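# Unpeg postcards, stack them on the mat, box clothespins

## Task

Remove the postcards from the line and lay them in a flat pile on the mat, then place the clothespins inside the box.

## Robot and tools

Robot: two arms, left_arm and right_arm, each with a two-finger gripper. Bases (scene frame): left_arm at (+0.007, +0.368, 0) m, right_arm at (+0.031, -0.248, 0) m, each turned about 2.5 degrees about z. A camera stand sits behind the arms. A loose object may occasionally get a brief push from outside.

Frames: the scene frame has its origin at table-top height, midway between the nominal bases, +x pointing out over the table, +z up, and left_arm on the +y side. Arm names do not match image sides. Reported hand positions and velocities use the scene frame. Offsets in a command use the axes of that arm's current Hand target. The fingers point along the gripper's +z and open and close along its y. end_effector_position is the spot between the pads, roughly 1 cm behind the tips. Printed pose can be off by a few centimetres, more when the arm reaches far.

Command row (used by execute_actions and move): 14 numbers, always both arms even if one stays still. Order: left dx, dy, dz, rx, ry, rz, opening, then the same seven for right_arm. dx..rz are an offset from that arm's Hand target as it stood when the action or move began, not a pose; 1.0 equals 0.6 m or 180 degrees, range -1 to 1. rx, ry, rz form one rotation vector. Sending the same offset again moves further. Sending six zeros re-requests the current Hand target. Opening is absolute, not an offset: +1 fully open (0.093 m), -1 closed. A 0 opening is a real command, so to keep a gripper as it is, repeat its present opening.

execute_actions(actions, cameras): actions is a list of actions; each action is up to 15 rows, one per 1/30 s step; a short action repeats its last row to fill 15 steps. Every row counts from the action's start pose. Each action costs 0.5 s. Images come only when actions is empty or cameras names them. An empty list also reports the scene number and task.

move(target, speed, blend, opening_speed, grip_force, blocking, cameras): drives each gripper in a straight line toward its offset target. target is one 14-number row or a list of up to 15 rows, all counted from the same starting Hand targets. speed is top path speed in m/s, 0.002 to 2.9 (default 0.25), one value or one per target; rotation limited to twice that in rad/s. blend (m) rounds corners in a list; 0 stops at each. opening_speed (per second on the -1..+1 scale, at least 0.2) ramps openings. grip_force is newtons per pad, 10 to 50, one value or one per arm; it persists, and lower force closes slower (about 16 s from open at 10). blocking=false returns after about 0.5 s while the move continues. Moves last 0.5 s to 10 s; paths do not avoid obstacles or the other arm. Faster moves lag, stray and hit harder. Keep paths away from an arm's own base. The result adds a move: line, e.g. done (within 10 mm and 2 degrees), off_target, moving, held, fault, and limits such as paced (pose clipped) or held (steps withheld).

wait(seconds 0 to 10): lets time pass with last commands held; a running move continues. stop(): brakes a running move. zoom_image(camera, region [x0, y0, x1, y1], max 504 by 504 px) enlarges part of the latest image of cam_head_left, cam_head_right, cam_high, cam_left_wrist or cam_right_wrist (all 896x504). finished_scene(scene): ends scene 1 or 2 irrevocably; the goal must hold without the robot.

Control notes: orientation commands are clipped to 40 degrees from the measured one each step. Friction and weight may leave the gripper short, low or tilted; small moves may go sideways or not happen. Check the position and tilt after each move and correct with an offset. Hand target is the last commanded (clipped) pose; a blocked arm keeps pushing until you command its target back past the gripper.

Gripping: grip_measured runs +1 open to -1 closed; pads meet near -0.94, and each millimetre of object width adds about 0.0208. Readings may sit up to 0.02 high. For a firm hold on a rigid object, send about 0.24 below the width reading; thin, soft or round items may need lower. Keep sending that number to hold; send well above the width reading to release. A reading below -0.94 does not prove a thin item is held; check the wrist camera. Postcards are thin, so grip force may be weak.

Results: poses, grip_measured, Joint positions (gripper opening in metres last), joint velocities (may read within noise), Joint torques (offset, noisy; joints 1 to 3 wrap at ±28 N m), Tool commands, and for action calls some step positions.

Joint ranges (rad): waist -2.618 to 3.054, shoulder 0 to 3.142, elbow 0 to 3.142 (straight 2.901), wrist pitch and yaw ±1.571, wrist roll ±2.094.

Avoid: anything leaving the table (fails), drops, releasing moving parts, slams, hard presses, arm-to-arm contact or a gripper closing on the other's fingers, strain on wrist camera cables, and long stretched or loaded holds. Motor heat gives MOTOR HOT at 75 °C, folds the arm at 90 °C, and drops it at 100 °C. Thinking time lets the scene run on; smooth, quick, low-effort motion is better.

Each tool is called after "Request:" by a JSON object that holds its "api" and its "payload".

## Session

Request:
{"api": "execute_actions", "payload": {"actions": []}}

Scene clock: 0.00 s.
left_arm: end_effector_position=(+0.2677, +0.4320, +0.1108) grip_measured=+1.000 end_effector_quat_wxyz=(+0.517, -0.165, +0.840, -0.019) | right_arm: end_effector_position=(+0.2577, -0.2651, +0.1806) grip_measured=+1.000 end_effector_quat_wxyz=(+0.565, +0.215, +0.796, +0.039)
Joint positions: left_arm=[0.304 0.633 0.211 -0.069 0.168 -0.141 0.093] | right_arm=[0.22 0.287 0.374 -0.479 0.347 0.473 0.093]
Joint velocities: within noise
Joint torques (N m): no reading
Heat: left arm: 31 °C; right arm: 36 °C.
Hand target: left_arm +0.2689, +0.4325, +0.1149; +0.520, -0.164, +0.838, -0.018 | right_arm +0.2573, -0.2651, +0.1820; +0.564, +0.215, +0.796, +0.039
Tool commands: left_gripper/opening=+1.0 right_gripper/opening=+1.0

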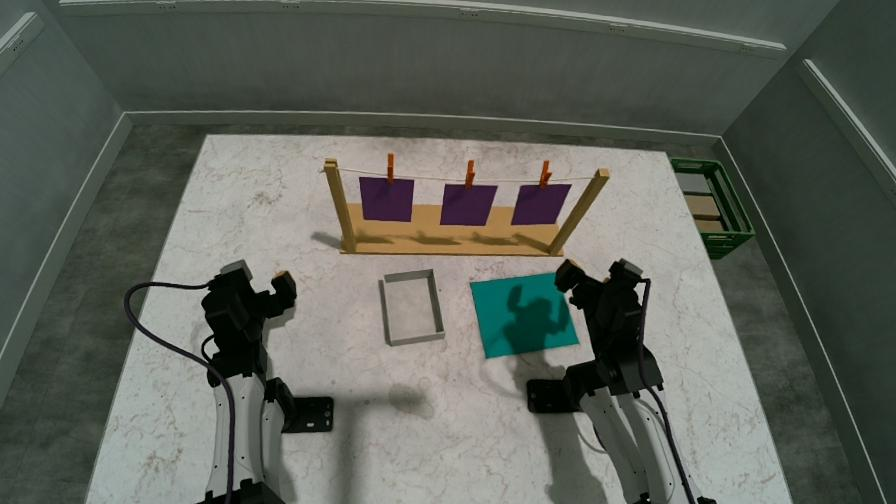

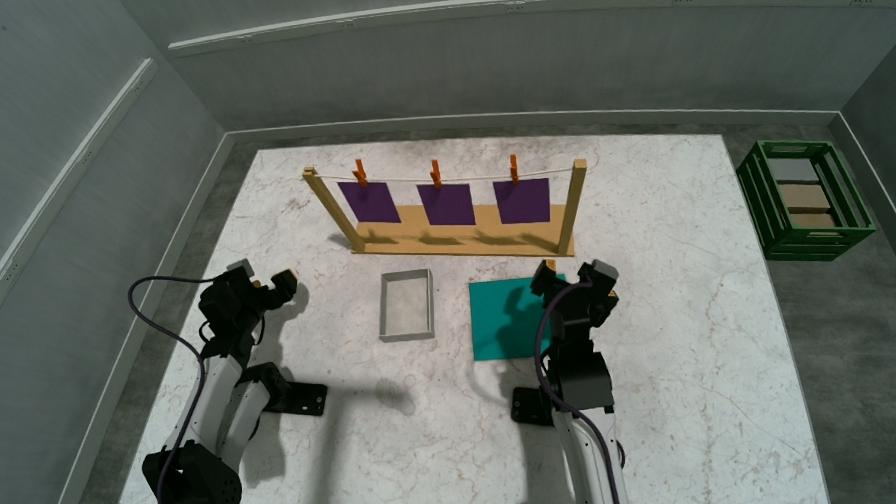

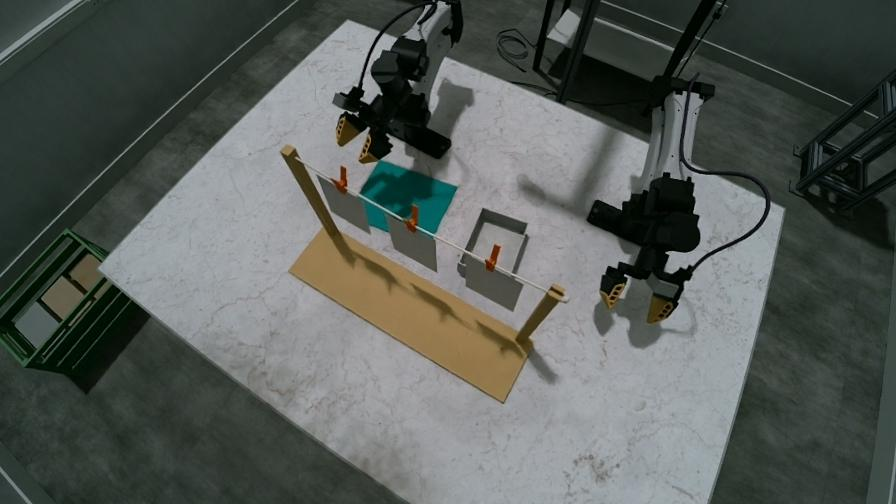

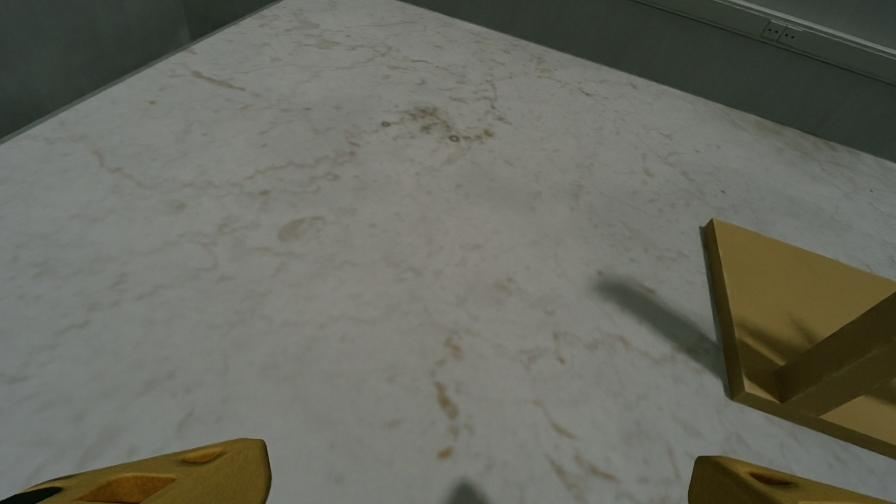

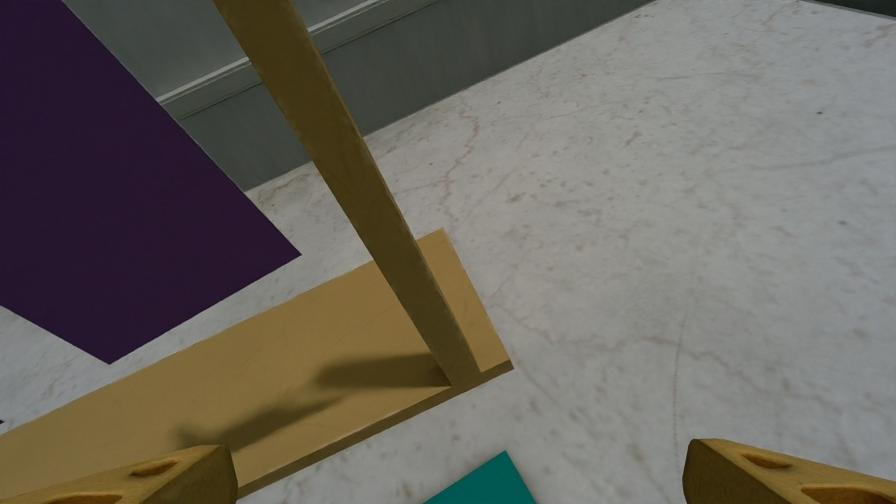

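Request:
{"api": "zoom_image", "payload": {"camera": "cam_high", "region": [270, 130, 590, 310]}}

Request:
{"api": "zoom_image", "payload": {"camera": "cam_head_left", "region": [310, 140, 630, 320]}}

Request:
{"api": "zoom_image", "payload": {"camera": "cam_head_right", "region": [290, 140, 610, 320]}}

Request:
{"api": "zoom_image", "payload": {"camera": "cam_high", "region": [380, 190, 440, 250]}}

Scaled by 1.575 from the camera's 896x504 image, which has a finer 1280x720 frame.

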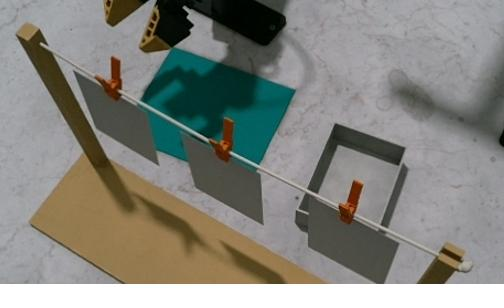

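Scaled by 1.575 from the camera's 896x504 image, which has a finer 1280x720 frame.

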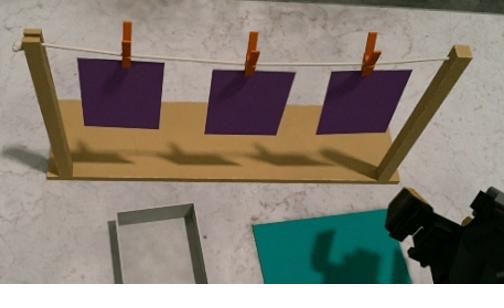

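Scaled by 1.575 from the camera's 896x504 image, which has a finer 1280x720 frame.

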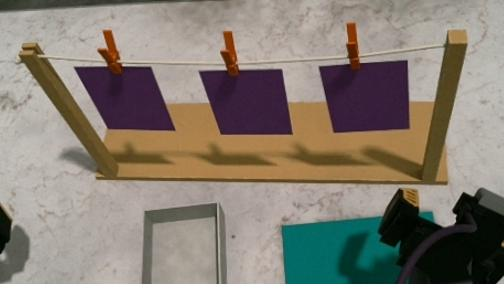

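Scaled by 8.400 from the camera's 896x504 image, which has a finer 1280x720 frame.

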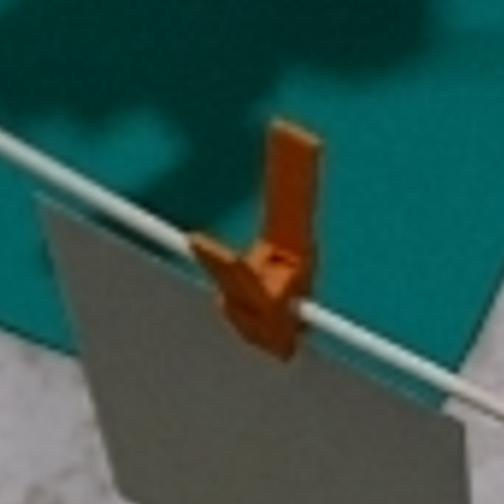

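Request:
{"api": "zoom_image", "payload": {"camera": "cam_head_right", "region": [400, 145, 500, 235]}}

Request:
{"api": "zoom_image", "payload": {"camera": "cam_high", "region": [450, 230, 570, 350]}}

Request:
{"api": "zoom_image", "payload": {"camera": "cam_right_wrist", "region": [0, 0, 504, 504]}}

Scaled by 5.040 from the camera's 896x504 image, which has a finer 1280x720 frame.

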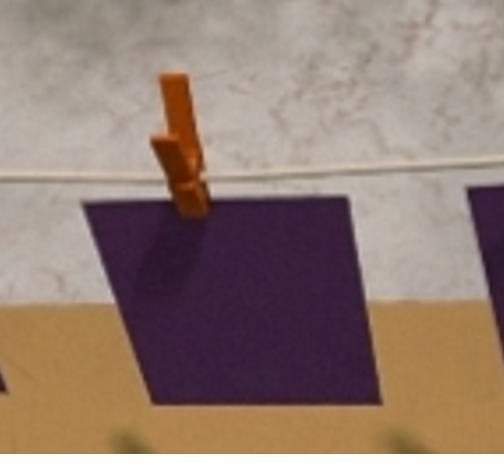

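Scaled by 4.200 from the camera's 896x504 image, which has a finer 1280x720 frame.

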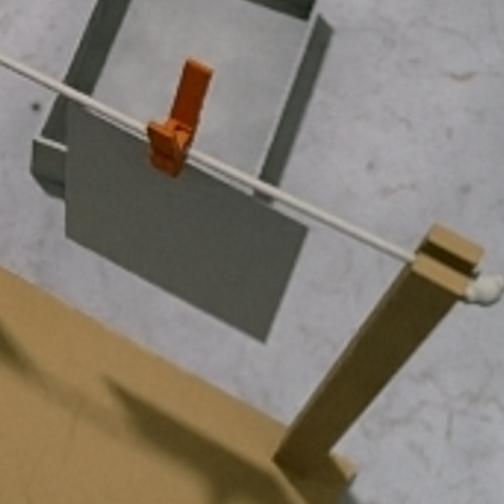

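Scaled by 1.000.

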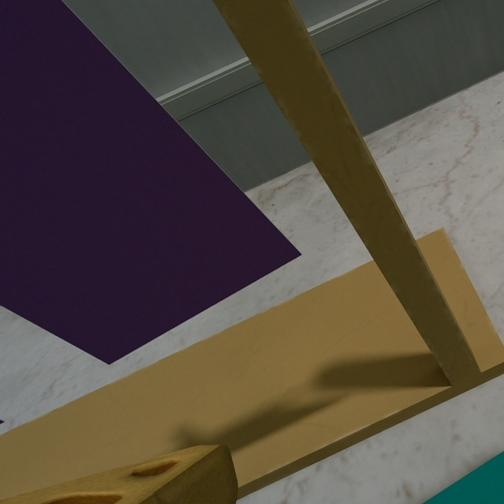

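Request:
{"api": "move", "payload": {"target": [-0.0017,-0.2912,-0.1787,0.0667,-0.1456,0.0834,1, 0,0.0134,-0.0717,-0.0802,-0.1058,-0.1157,1], "cameras": ["all"]}}

Scene clock: 49.07 s.
left_arm: end_effector_position=(+0.2196, +0.2505, +0.2008) grip_measured=+1.000 end_effector_quat_wxyz=(+0.706, +0.007, +0.708, -0.003) | right_arm: end_effector_position=(+0.2204, -0.2497, +0.2019) grip_measured=+1.000 end_effector_quat_wxyz=(+0.636, +0.052, +0.767, -0.065)
Joint positions: left_arm=[-1.248 0.623 0.118 0.499 -1.19 -0.001 0.093] | right_arm=[0.815 0.01 0.353 -0.65 0.92 0.211 0.093]
Joint torques (N m): left_arm=[0.01 1.16 7.19 1.91 -0.03 -0.01] | right_arm=[0.57 2.39 6.71 1.74 0.19 0.01]
Heat: left arm: 37 °C; right arm: 47 °C.
Hand target: left_arm +0.2198, +0.2526, +0.2000; +0.708, +0.001, +0.706, +0.000 | right_arm +0.2203, -0.2501, +0.1999; +0.707, +0.000, +0.707, +0.000
Off the commanded pose: left_arm 0.002 m, 1 deg | right_arm 0.002 m, 14 deg.
joint sent to its limit (right arm) — joint 2 (shoulder), lower limit. The joint targets are off in orientation, not in position.
move: off_target (right_arm)

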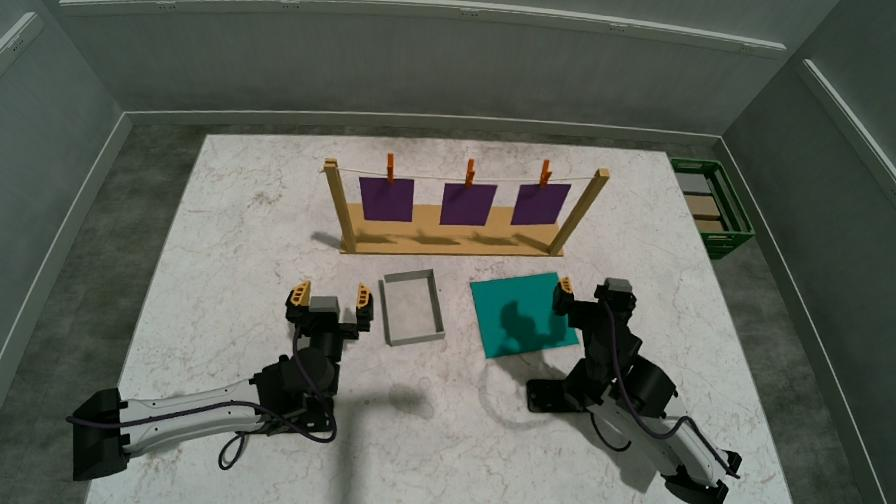

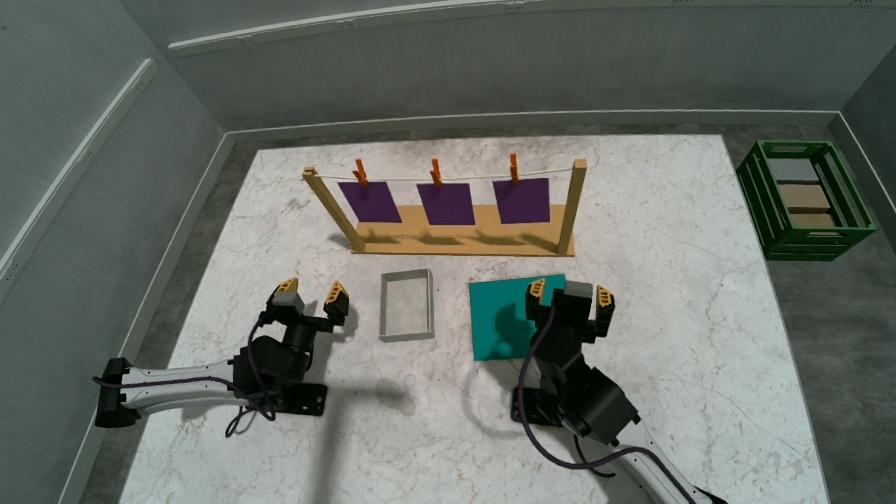

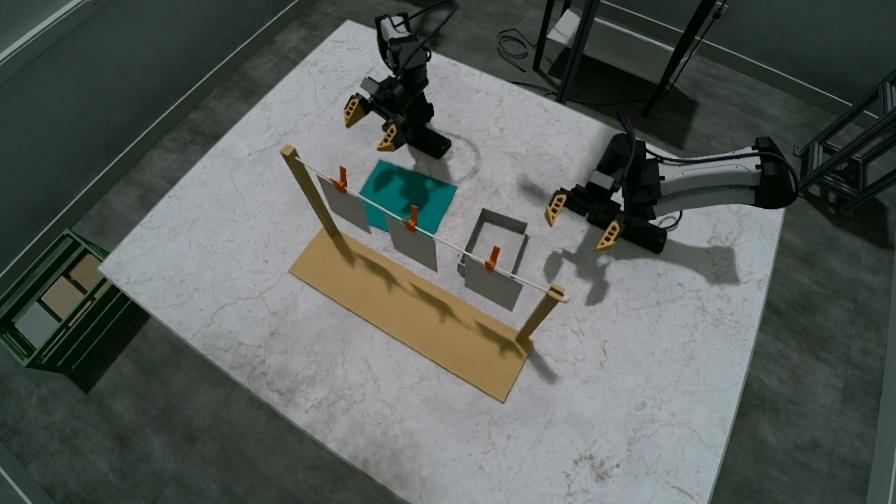

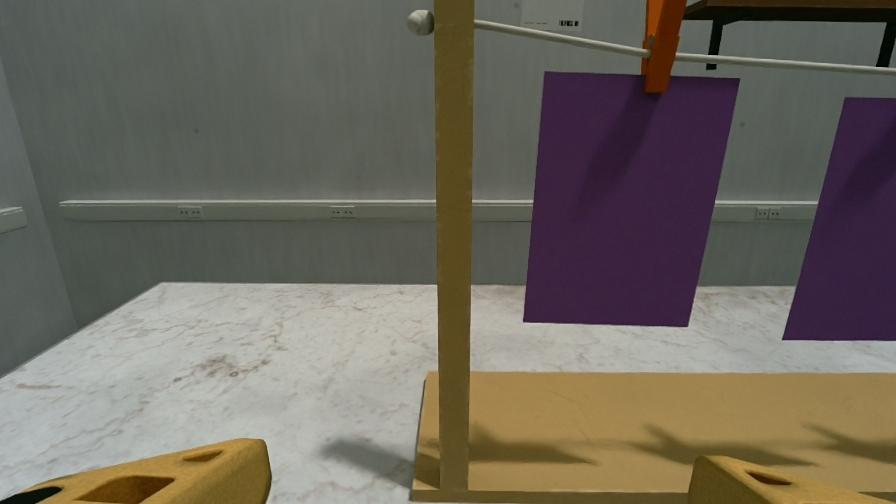

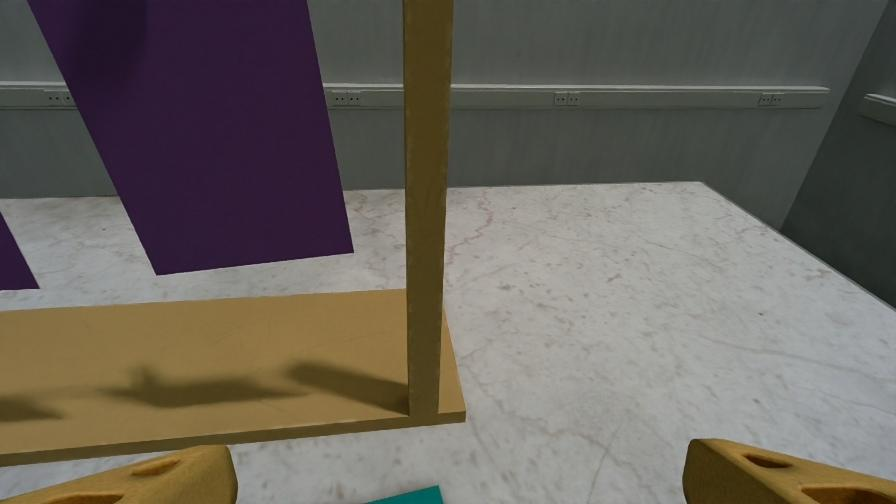

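Request:
{"api": "move", "payload": {"target": [0,-0.1667,0,0,0,0,1, 0,0,0,0,0,0,1], "cameras": ["cam_left_wrist"]}}

Request:
{"api": "move", "payload": {"target": [-0.1,0,0,0,0,0,1, 0,0,0,0,0,0,1], "cameras": ["cam_left_wrist"]}}

Scene clock: 54.23 s.
left_arm: end_effector_position=(+0.2201, +0.1512, +0.2011) grip_measured=+1.000 end_effector_quat_wxyz=(+0.706, +0.005, +0.708, -0.002) | right_arm: end_effector_position=(+0.2204, -0.2498, +0.2019) grip_measured=+1.000 end_effector_quat_wxyz=(+0.636, +0.052, +0.767, -0.066)
Joint positions: left_arm=[-1.41 1.329 0.363 0.954 -1.356 -0.007 0.093] | right_arm=[0.815 0.01 0.353 -0.65 0.92 0.211 0.093]
Joint torques (N m): left_arm=[-0.28 -2.29 6.06 1.8 -0.04 0] | right_arm=[0.4 2.45 6.74 1.75 0.2 0]
Heat: left arm: 37 °C; right arm: 46 °C.
Hand target: left_arm +0.2197, +0.1525, +0.1998; +0.708, +0.001, +0.706, +0.000 | right_arm +0.2205, -0.2494, +0.2003; +0.638, +0.058, +0.765, -0.060 (not the last commanded pose)
Off the commanded pose: left_arm 0.002 m, 1 deg | right_arm 0.002 m, 14 deg.
joint sent to its limit (right arm) — joint 2 (shoulder), lower limit.
move: off_target (right_arm)
Images, in order (width x height): cam_left_wrist 896x504.

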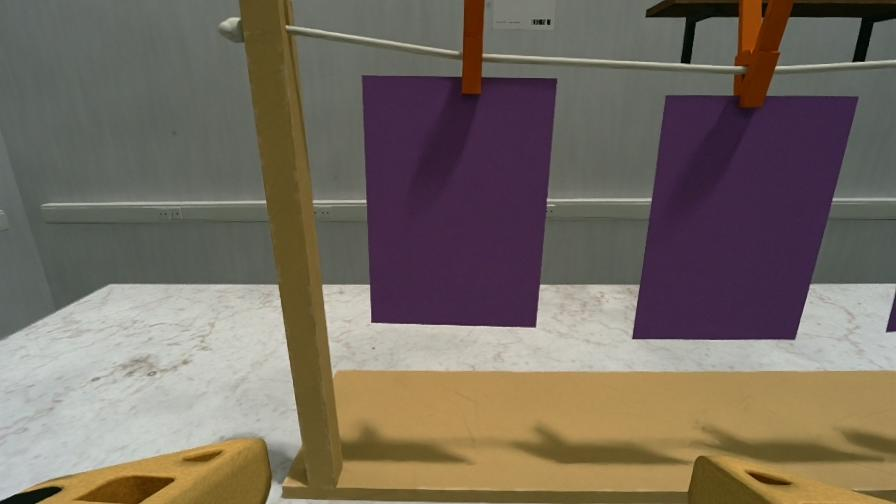

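Scene clock: 55.83 s.
left_arm: end_effector_position=(+0.2201, +0.1517, +0.2498) grip_measured=+1.000 end_effector_quat_wxyz=(+0.707, +0.018, +0.707, +0.013) | right_arm: end_effector_position=(+0.2204, -0.2498, +0.2019) grip_measured=+1.000 end_effector_quat_wxyz=(+0.636, +0.052, +0.767, -0.066)
Joint positions: left_arm=[-1.41 1.169 0.49 0.684 -1.358 0.048 0.093] | right_arm=[0.815 0.01 0.353 -0.65 0.92 0.211 0.093]
Joint torques (N m): left_arm=[-0.34 -3.95 9.36 1.39 -0.02 -0.25] | right_arm=[0.4 2.43 6.72 1.73 0.19 -0.01]
Heat: left arm: 37 °C; right arm: 46 °C.
Hand target: left_arm +0.2195, +0.1524, +0.2597; +0.708, +0.001, +0.706, +0.000 | right_arm +0.2205, -0.2494, +0.2003; +0.638, +0.058, +0.765, -0.060
Off the commanded pose: left_arm 0.010 m, 2 deg | right_arm 0.002 m, 1 deg.
joint sent to its limit (right arm) — joint 2 (shoulder), lower limit. The joint targets still meet the commanded pose.
move: done
Images, in order (width x height): cam_left_wrist 896x504.

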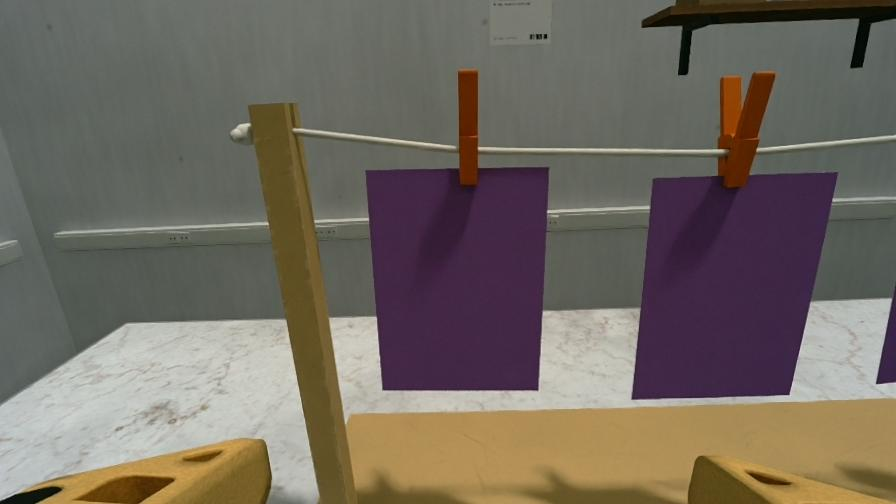

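Request:
{"api": "move", "payload": {"target": [0.1167,0.067,0.25,0,0,0,-1, 0,0,0,0,0,0,1], "cameras": ["all"]}}

Scene clock: 120.17 s.
left_arm: end_effector_position=(+0.3648, +0.1975, +0.1824) grip_measured=-0.972 end_effector_quat_wxyz=(+0.699, +0.002, +0.715, +0.010) | right_arm: end_effector_position=(+0.2204, -0.2498, +0.2019) grip_measured=+1.000 end_effector_quat_wxyz=(+0.636, +0.052, +0.767, -0.066)
Joint positions: left_arm=[-0.782 1.552 0.464 1.058 -0.751 -0.003 0] | right_arm=[0.815 0.01 0.353 -0.65 0.92 0.211 0.093]
Joint torques (N m): left_arm=[0.34 -3.84 8.17 2.2 0.29 0] | right_arm=[0.46 2.44 6.75 1.74 0.19 -0.01]
Heat: left arm: 43 °C; right arm: 43 °C.
Hand target: left_arm +0.3697, +0.1926, +0.1902; +0.708, +0.001, +0.706, +0.000 | right_arm +0.2205, -0.2494, +0.2003; +0.638, +0.058, +0.765, -0.060
Off the commanded pose: left_arm 0.010 m, 2 deg | right_arm 0.002 m, 1 deg.
joint sent to its limit (right arm) — joint 2 (shoulder), lower limit. The joint targets still meet the commanded pose.
move: done

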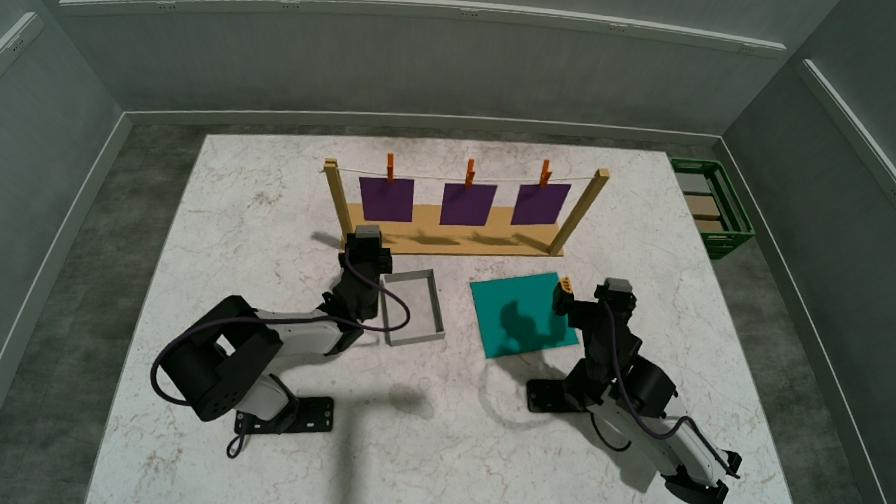

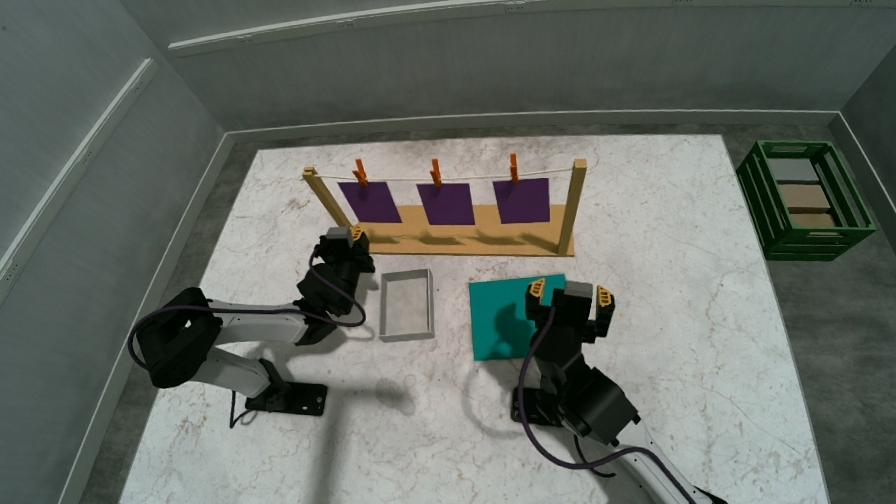

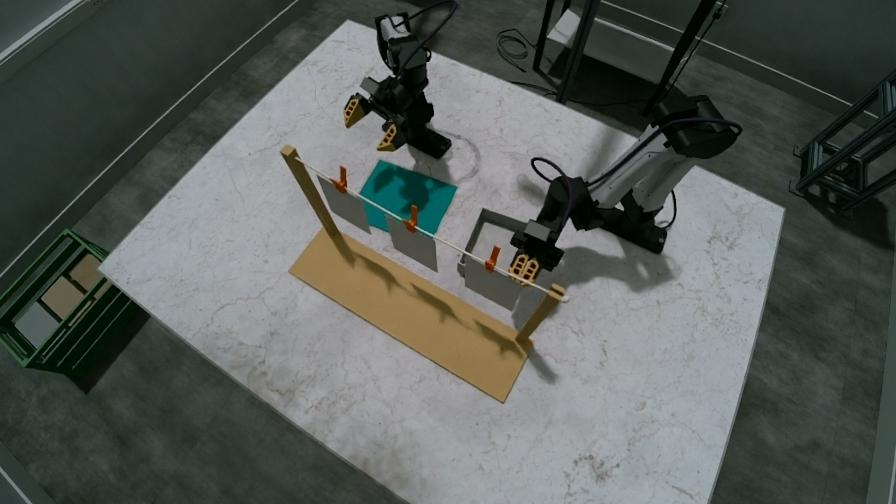

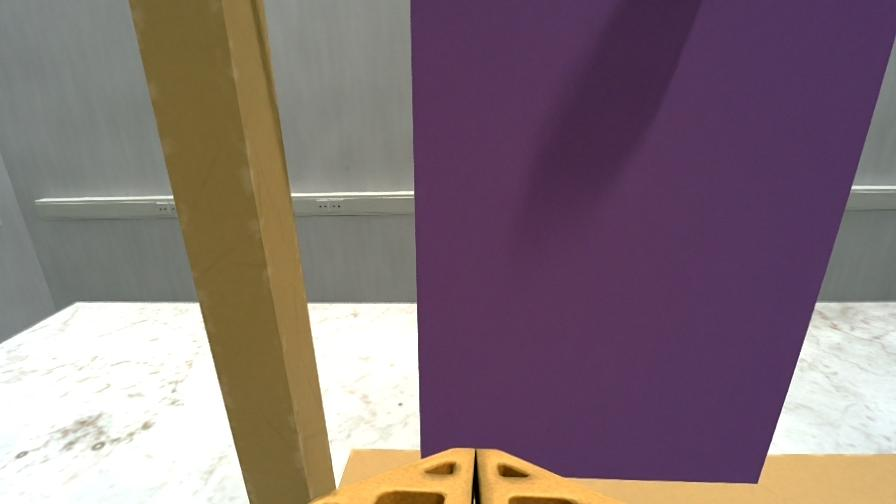

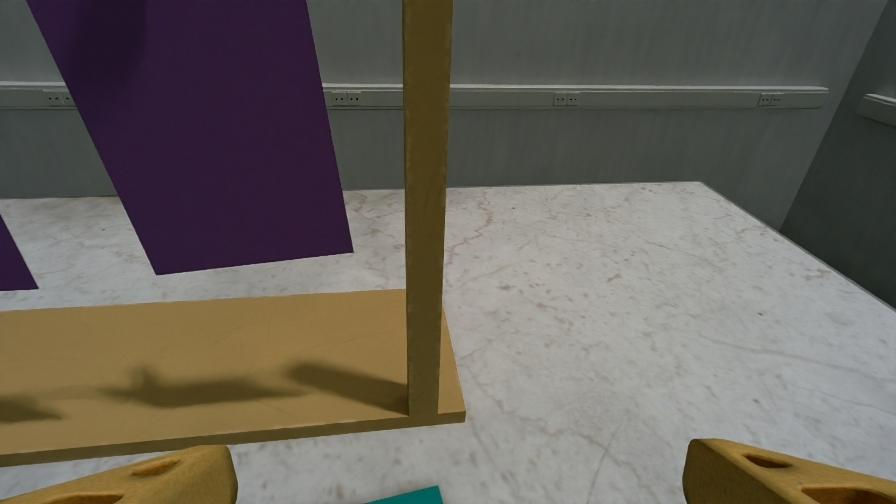

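Request:
{"api": "move", "payload": {"target": [0,0,0.0667,0,0,0,-1, 0,0,0,0,0,0,1], "cameras": ["cam_high","cam_left_wrist","cam_head_left"], "speed": 0.05}}

Scene clock: 126.37 s.
left_arm: end_effector_position=(+0.4047, +0.1971, +0.1851) grip_measured=-0.972 end_effector_quat_wxyz=(+0.702, -0.002, +0.712, +0.008) | right_arm: end_effector_position=(+0.2204, -0.2498, +0.2019) grip_measured=+1.000 end_effector_quat_wxyz=(+0.636, +0.052, +0.767, -0.066)
Joint positions: left_arm=[-0.69 1.663 0.585 1.059 -0.659 -0.003 0] | right_arm=[0.815 0.01 0.353 -0.65 0.92 0.211 0.093]
Joint torques (N m): left_arm=[0.28 -4.71 8.21 2.15 0.29 -0.01] | right_arm=[0.46 2.43 6.74 1.73 0.19 -0.01]
Heat: left arm: 42 °C; right arm: 43 °C.
Hand target: left_arm +0.4098, +0.1924, +0.1902; +0.708, +0.001, +0.706, +0.000 | right_arm +0.2205, -0.2494, +0.2003; +0.638, +0.058, +0.765, -0.060
Off the commanded pose: left_arm 0.008 m, 1 deg | right_arm 0.002 m, 1 deg.
joint sent to its limit (right arm) — joint 2 (shoulder), lower limit. The joint targets still meet the commanded pose.
move: done
Images, in order (width x height): cam_head_left 896x504, cam_high 896x504, cam_left_wrist 896x504.

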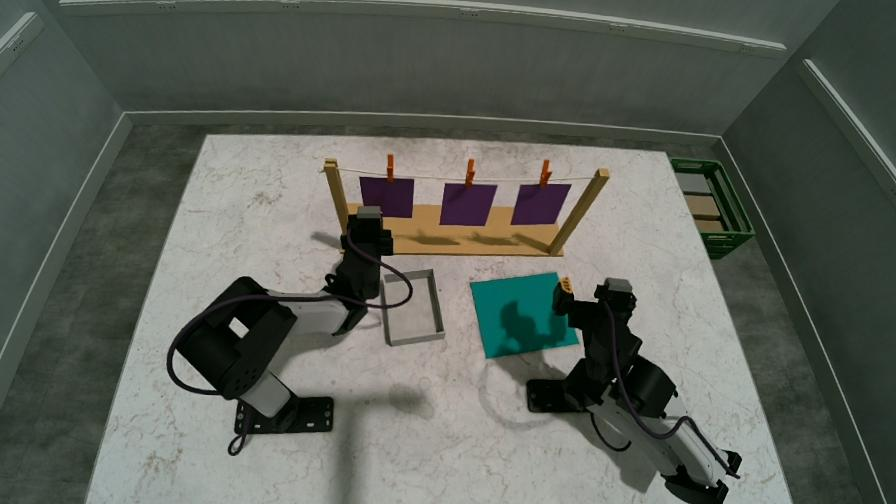

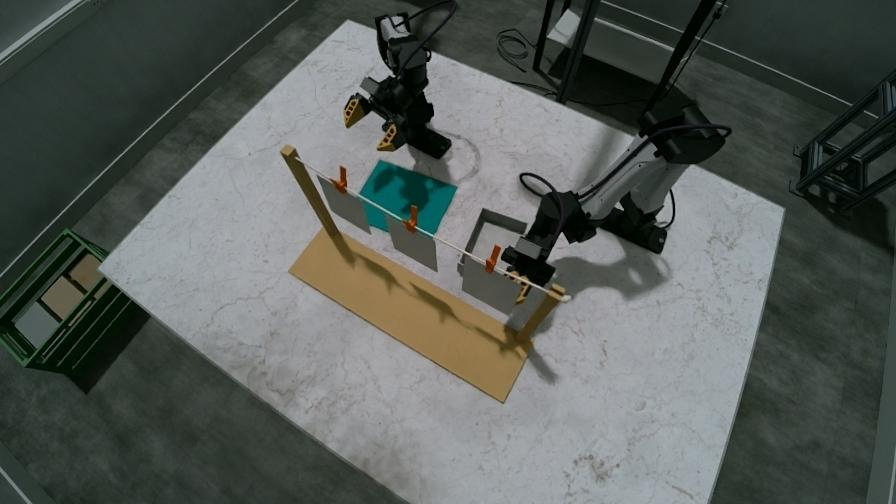

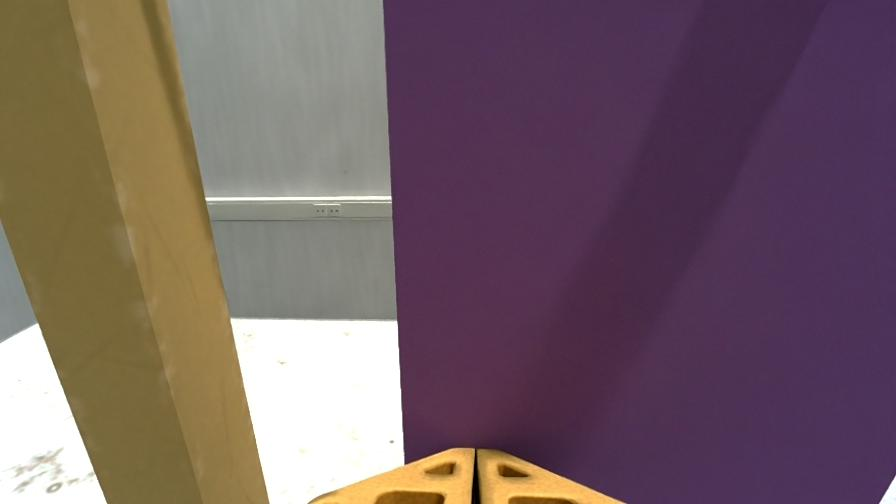

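Request:
{"api": "move", "payload": {"target": [0,0,0.05,0,0,0,-1, 0,0,0,0,0,0,1], "cameras": ["cam_high","cam_left_wrist","cam_head_left"], "speed": 0.05}}

Request:
{"api": "zoom_image", "payload": {"camera": "cam_high", "region": [380, 190, 600, 350]}}

Request:
{"api": "zoom_image", "payload": {"camera": "cam_head_left", "region": [310, 140, 510, 260]}}

Scene clock: 130.07 s.
left_arm: end_effector_position=(+0.4345, +0.1968, +0.1896) grip_measured=-0.972 end_effector_quat_wxyz=(+0.707, -0.006, +0.707, +0.004) | right_arm: end_effector_position=(+0.2204, -0.2498, +0.2019) grip_measured=+1.000 end_effector_quat_wxyz=(+0.636, +0.052, +0.767, -0.066)
Joint positions: left_arm=[-0.633 1.743 0.684 1.059 -0.603 -0.003 0] | right_arm=[0.815 0.01 0.353 -0.65 0.92 0.211 0.093]
Joint torques (N m): left_arm=[0.29 -5.44 8.32 2 0.26 0] | right_arm=[0.44 2.41 6.71 1.74 0.2 -0.01]
Heat: left arm: 42 °C; right arm: 43 °C.
Hand target: left_arm +0.4397, +0.1925, +0.1903; +0.708, +0.001, +0.706, +0.000 | right_arm +0.2205, -0.2494, +0.2003; +0.638, +0.058, +0.765, -0.060
Off the commanded pose: left_arm 0.007 m, 1 deg | right_arm 0.002 m, 1 deg.
joint sent to its limit (right arm) — joint 2 (shoulder), lower limit. The joint targets still meet the commanded pose.
move: done
Images, in order (width x height): cam_head_left 896x504, cam_high 896x504, cam_left_wrist 896x504.

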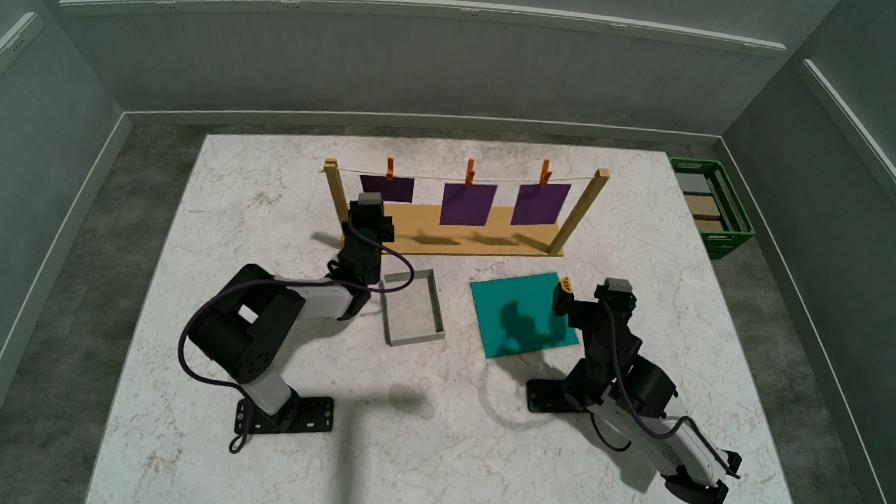

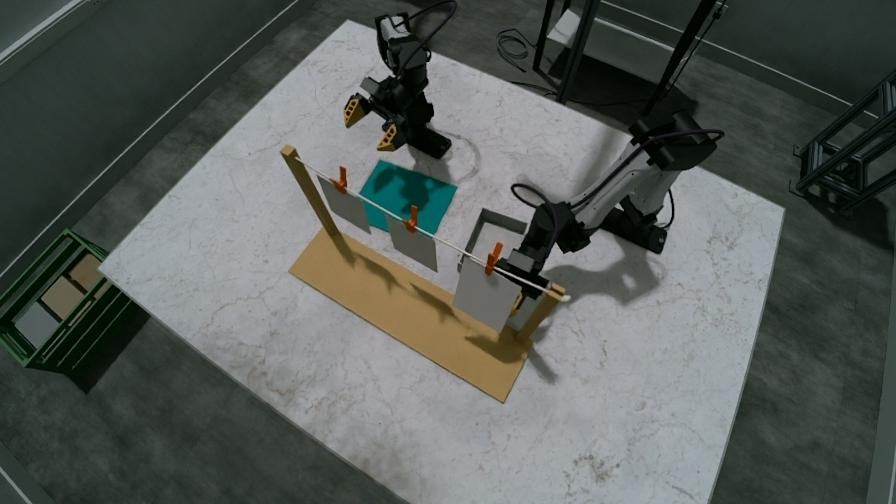

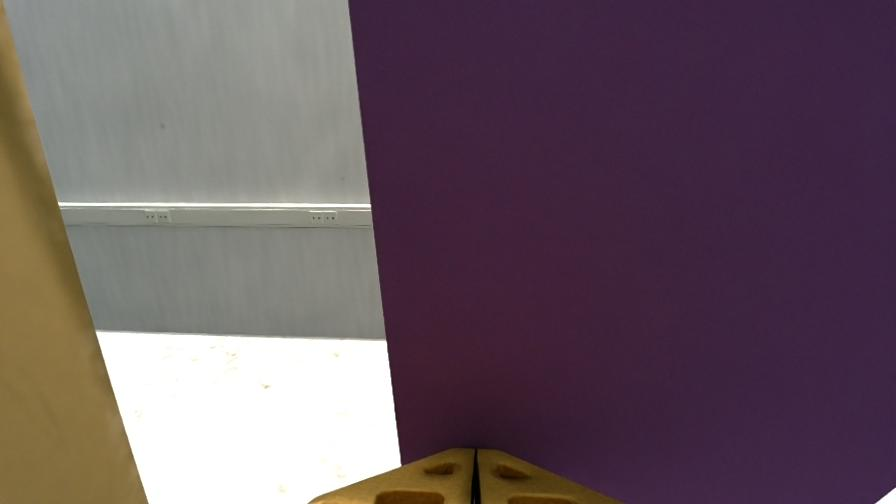

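Scaled by 2.291 from the camera's 896x504 image, which has a finer 1280x720 frame.

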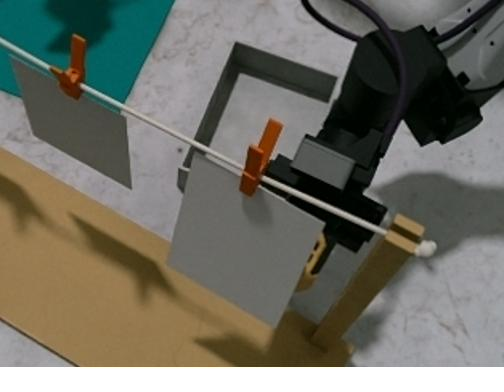

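Scaled by 2.520 from the camera's 896x504 image, which has a finer 1280x720 frame.

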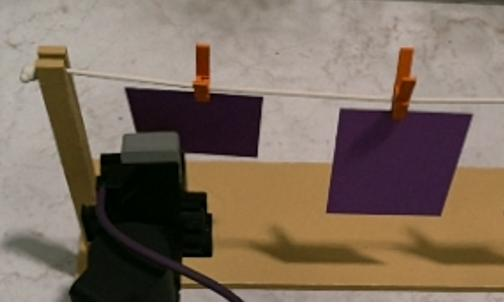

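Request:
{"api": "move", "payload": {"target": [0,0,-0.2833,0,0,0,-1, -0.25,-0.183,0.067,0,0.3,0,1]}}

Scene clock: 159.63 s.
left_arm: end_effector_position=(+0.2719, +0.1900, +0.1902) grip_measured=-0.972 end_effector_quat_wxyz=(+0.709, +0.000, +0.705, -0.005) | right_arm: end_effector_position=(+0.2697, -0.3636, +0.3412) grip_measured=+1.000 end_effector_quat_wxyz=(+0.280, +0.084, +0.955, -0.047)
Joint positions: left_arm=[-1.115 1.303 0.27 1.045 -1.064 0.003 0] | right_arm=[-0.511 1.328 1.858 -1.545 -0.16 -0.332 0.093]
Joint torques (N m): left_arm=[-0.55 -4.18 5.85 1.61 0 -0.02] | right_arm=[-0.46 -2.03 8.1 1.1 -0.07 -0.28]
Heat: left arm: 41 °C; right arm: 44 °C.
Hand target: left_arm +0.2698, +0.1927, +0.1900; +0.708, +0.001, +0.706, +0.000 | right_arm +0.2681, -0.3662, +0.3426; +0.221, +0.079, +0.972, -0.027
Off the commanded pose: left_arm 0.003 m, 1 deg | right_arm 0.003 m, 7 deg.
joint sent to its limit (right arm) — joint 4 (wrist pitch), lower limit. The joint targets are off in orientation, not in position.
move: off_target (right_arm)

Request:
{"api": "move", "payload": {"target": [0.0367,-0.571,0.0337,0.2906,0.0485,-0.4077,1, 0,0,0,0,0,0,1], "cameras": ["all"]}}

Scene clock: 166.87 s.
left_arm: end_effector_position=(+0.2948, -0.1489, +0.1551) grip_measured=+1.000 end_effector_quat_wxyz=(-0.454, +0.111, -0.590, +0.658) | right_arm: end_effector_position=(+0.2696, -0.3636, +0.3411) grip_measured=+1.000 end_effector_quat_wxyz=(+0.280, +0.084, +0.955, -0.047)
Joint positions: left_arm=[-1.209 2.415 1.242 1.476 -0.368 -1.04 0.093] | right_arm=[-0.511 1.328 1.858 -1.545 -0.16 -0.332 0.093]
Joint torques (N m): left_arm=[-0.49 -9.31 7.53 2.64 0.32 -0.29] | right_arm=[-0.43 -2.03 8.13 1.12 -0.05 -0.26]
Heat: left arm: 41 °C; right arm: 44 °C.
Hand target: left_arm +0.2897, -0.1499, +0.1674; -0.450, +0.116, -0.546, +0.697 | right_arm +0.2681, -0.3662, +0.3426; +0.221, +0.079, +0.972, -0.027
Off the commanded pose: left_arm 0.014 m, 7 deg | right_arm 0.003 m, 7 deg.
joint sent to its limit (left arm) — joint 4 (wrist pitch), upper limit. The joint targets still meet the commanded pose.
joint sent to its limit (right arm) — joint 4 (wrist pitch), lower limit. The joint targets are off in orientation, not in position.
move: off_target (left_arm, right_arm)

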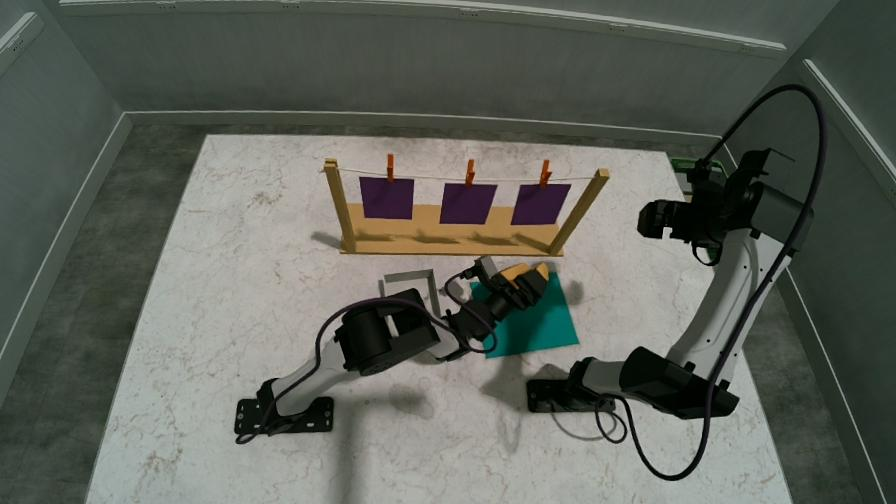

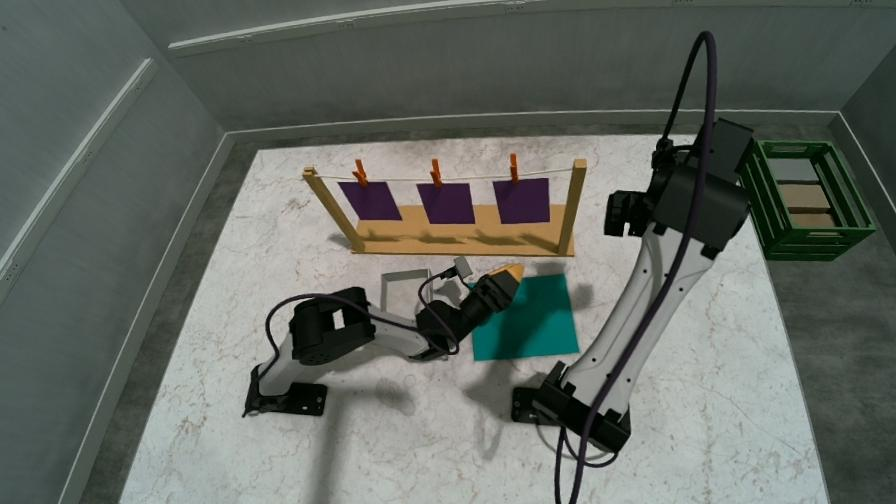

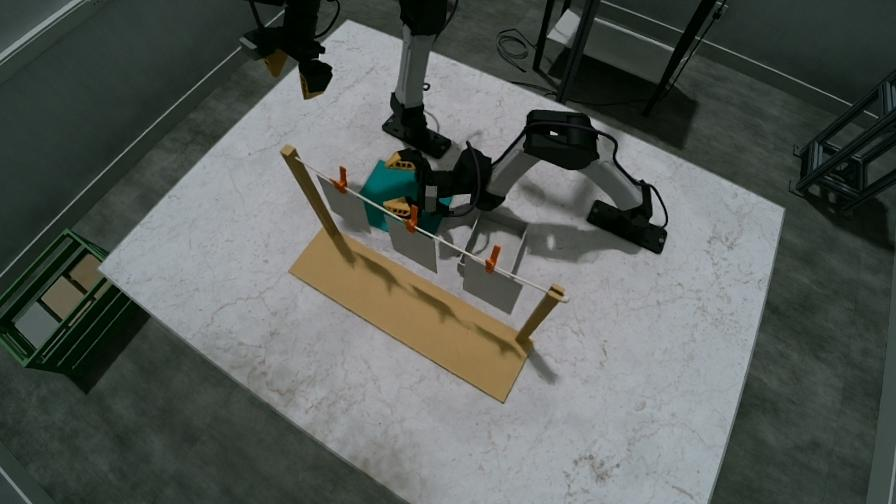

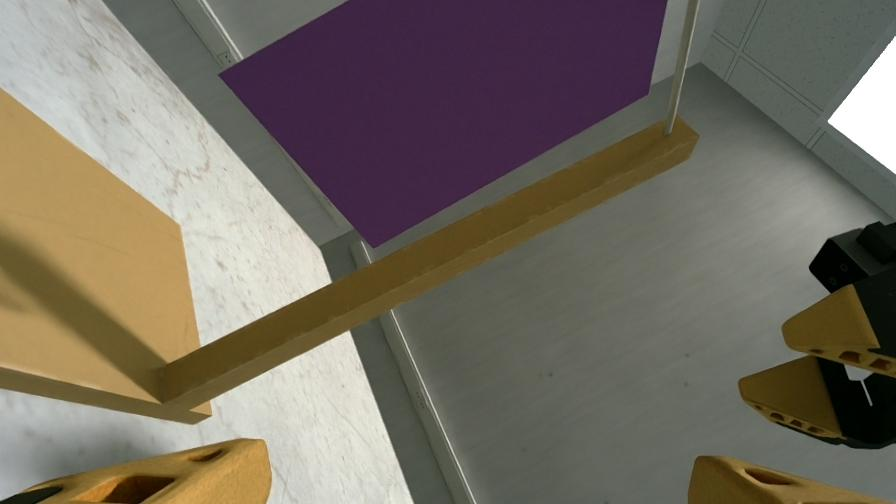

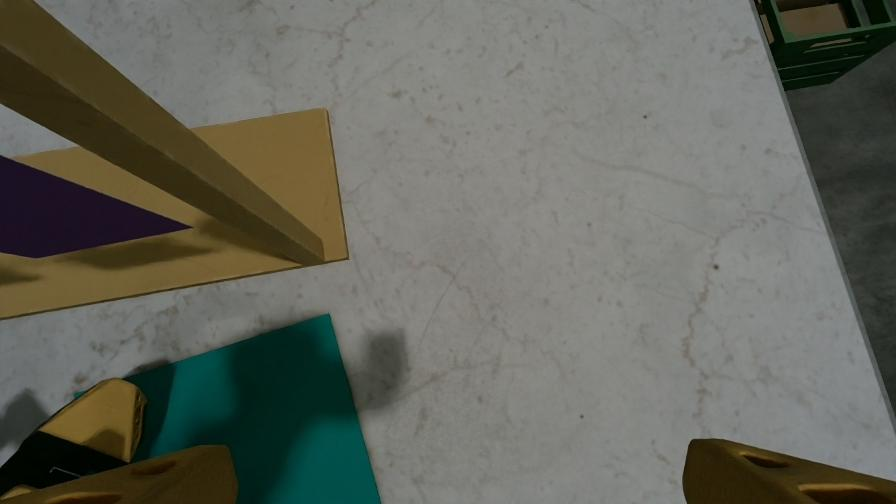

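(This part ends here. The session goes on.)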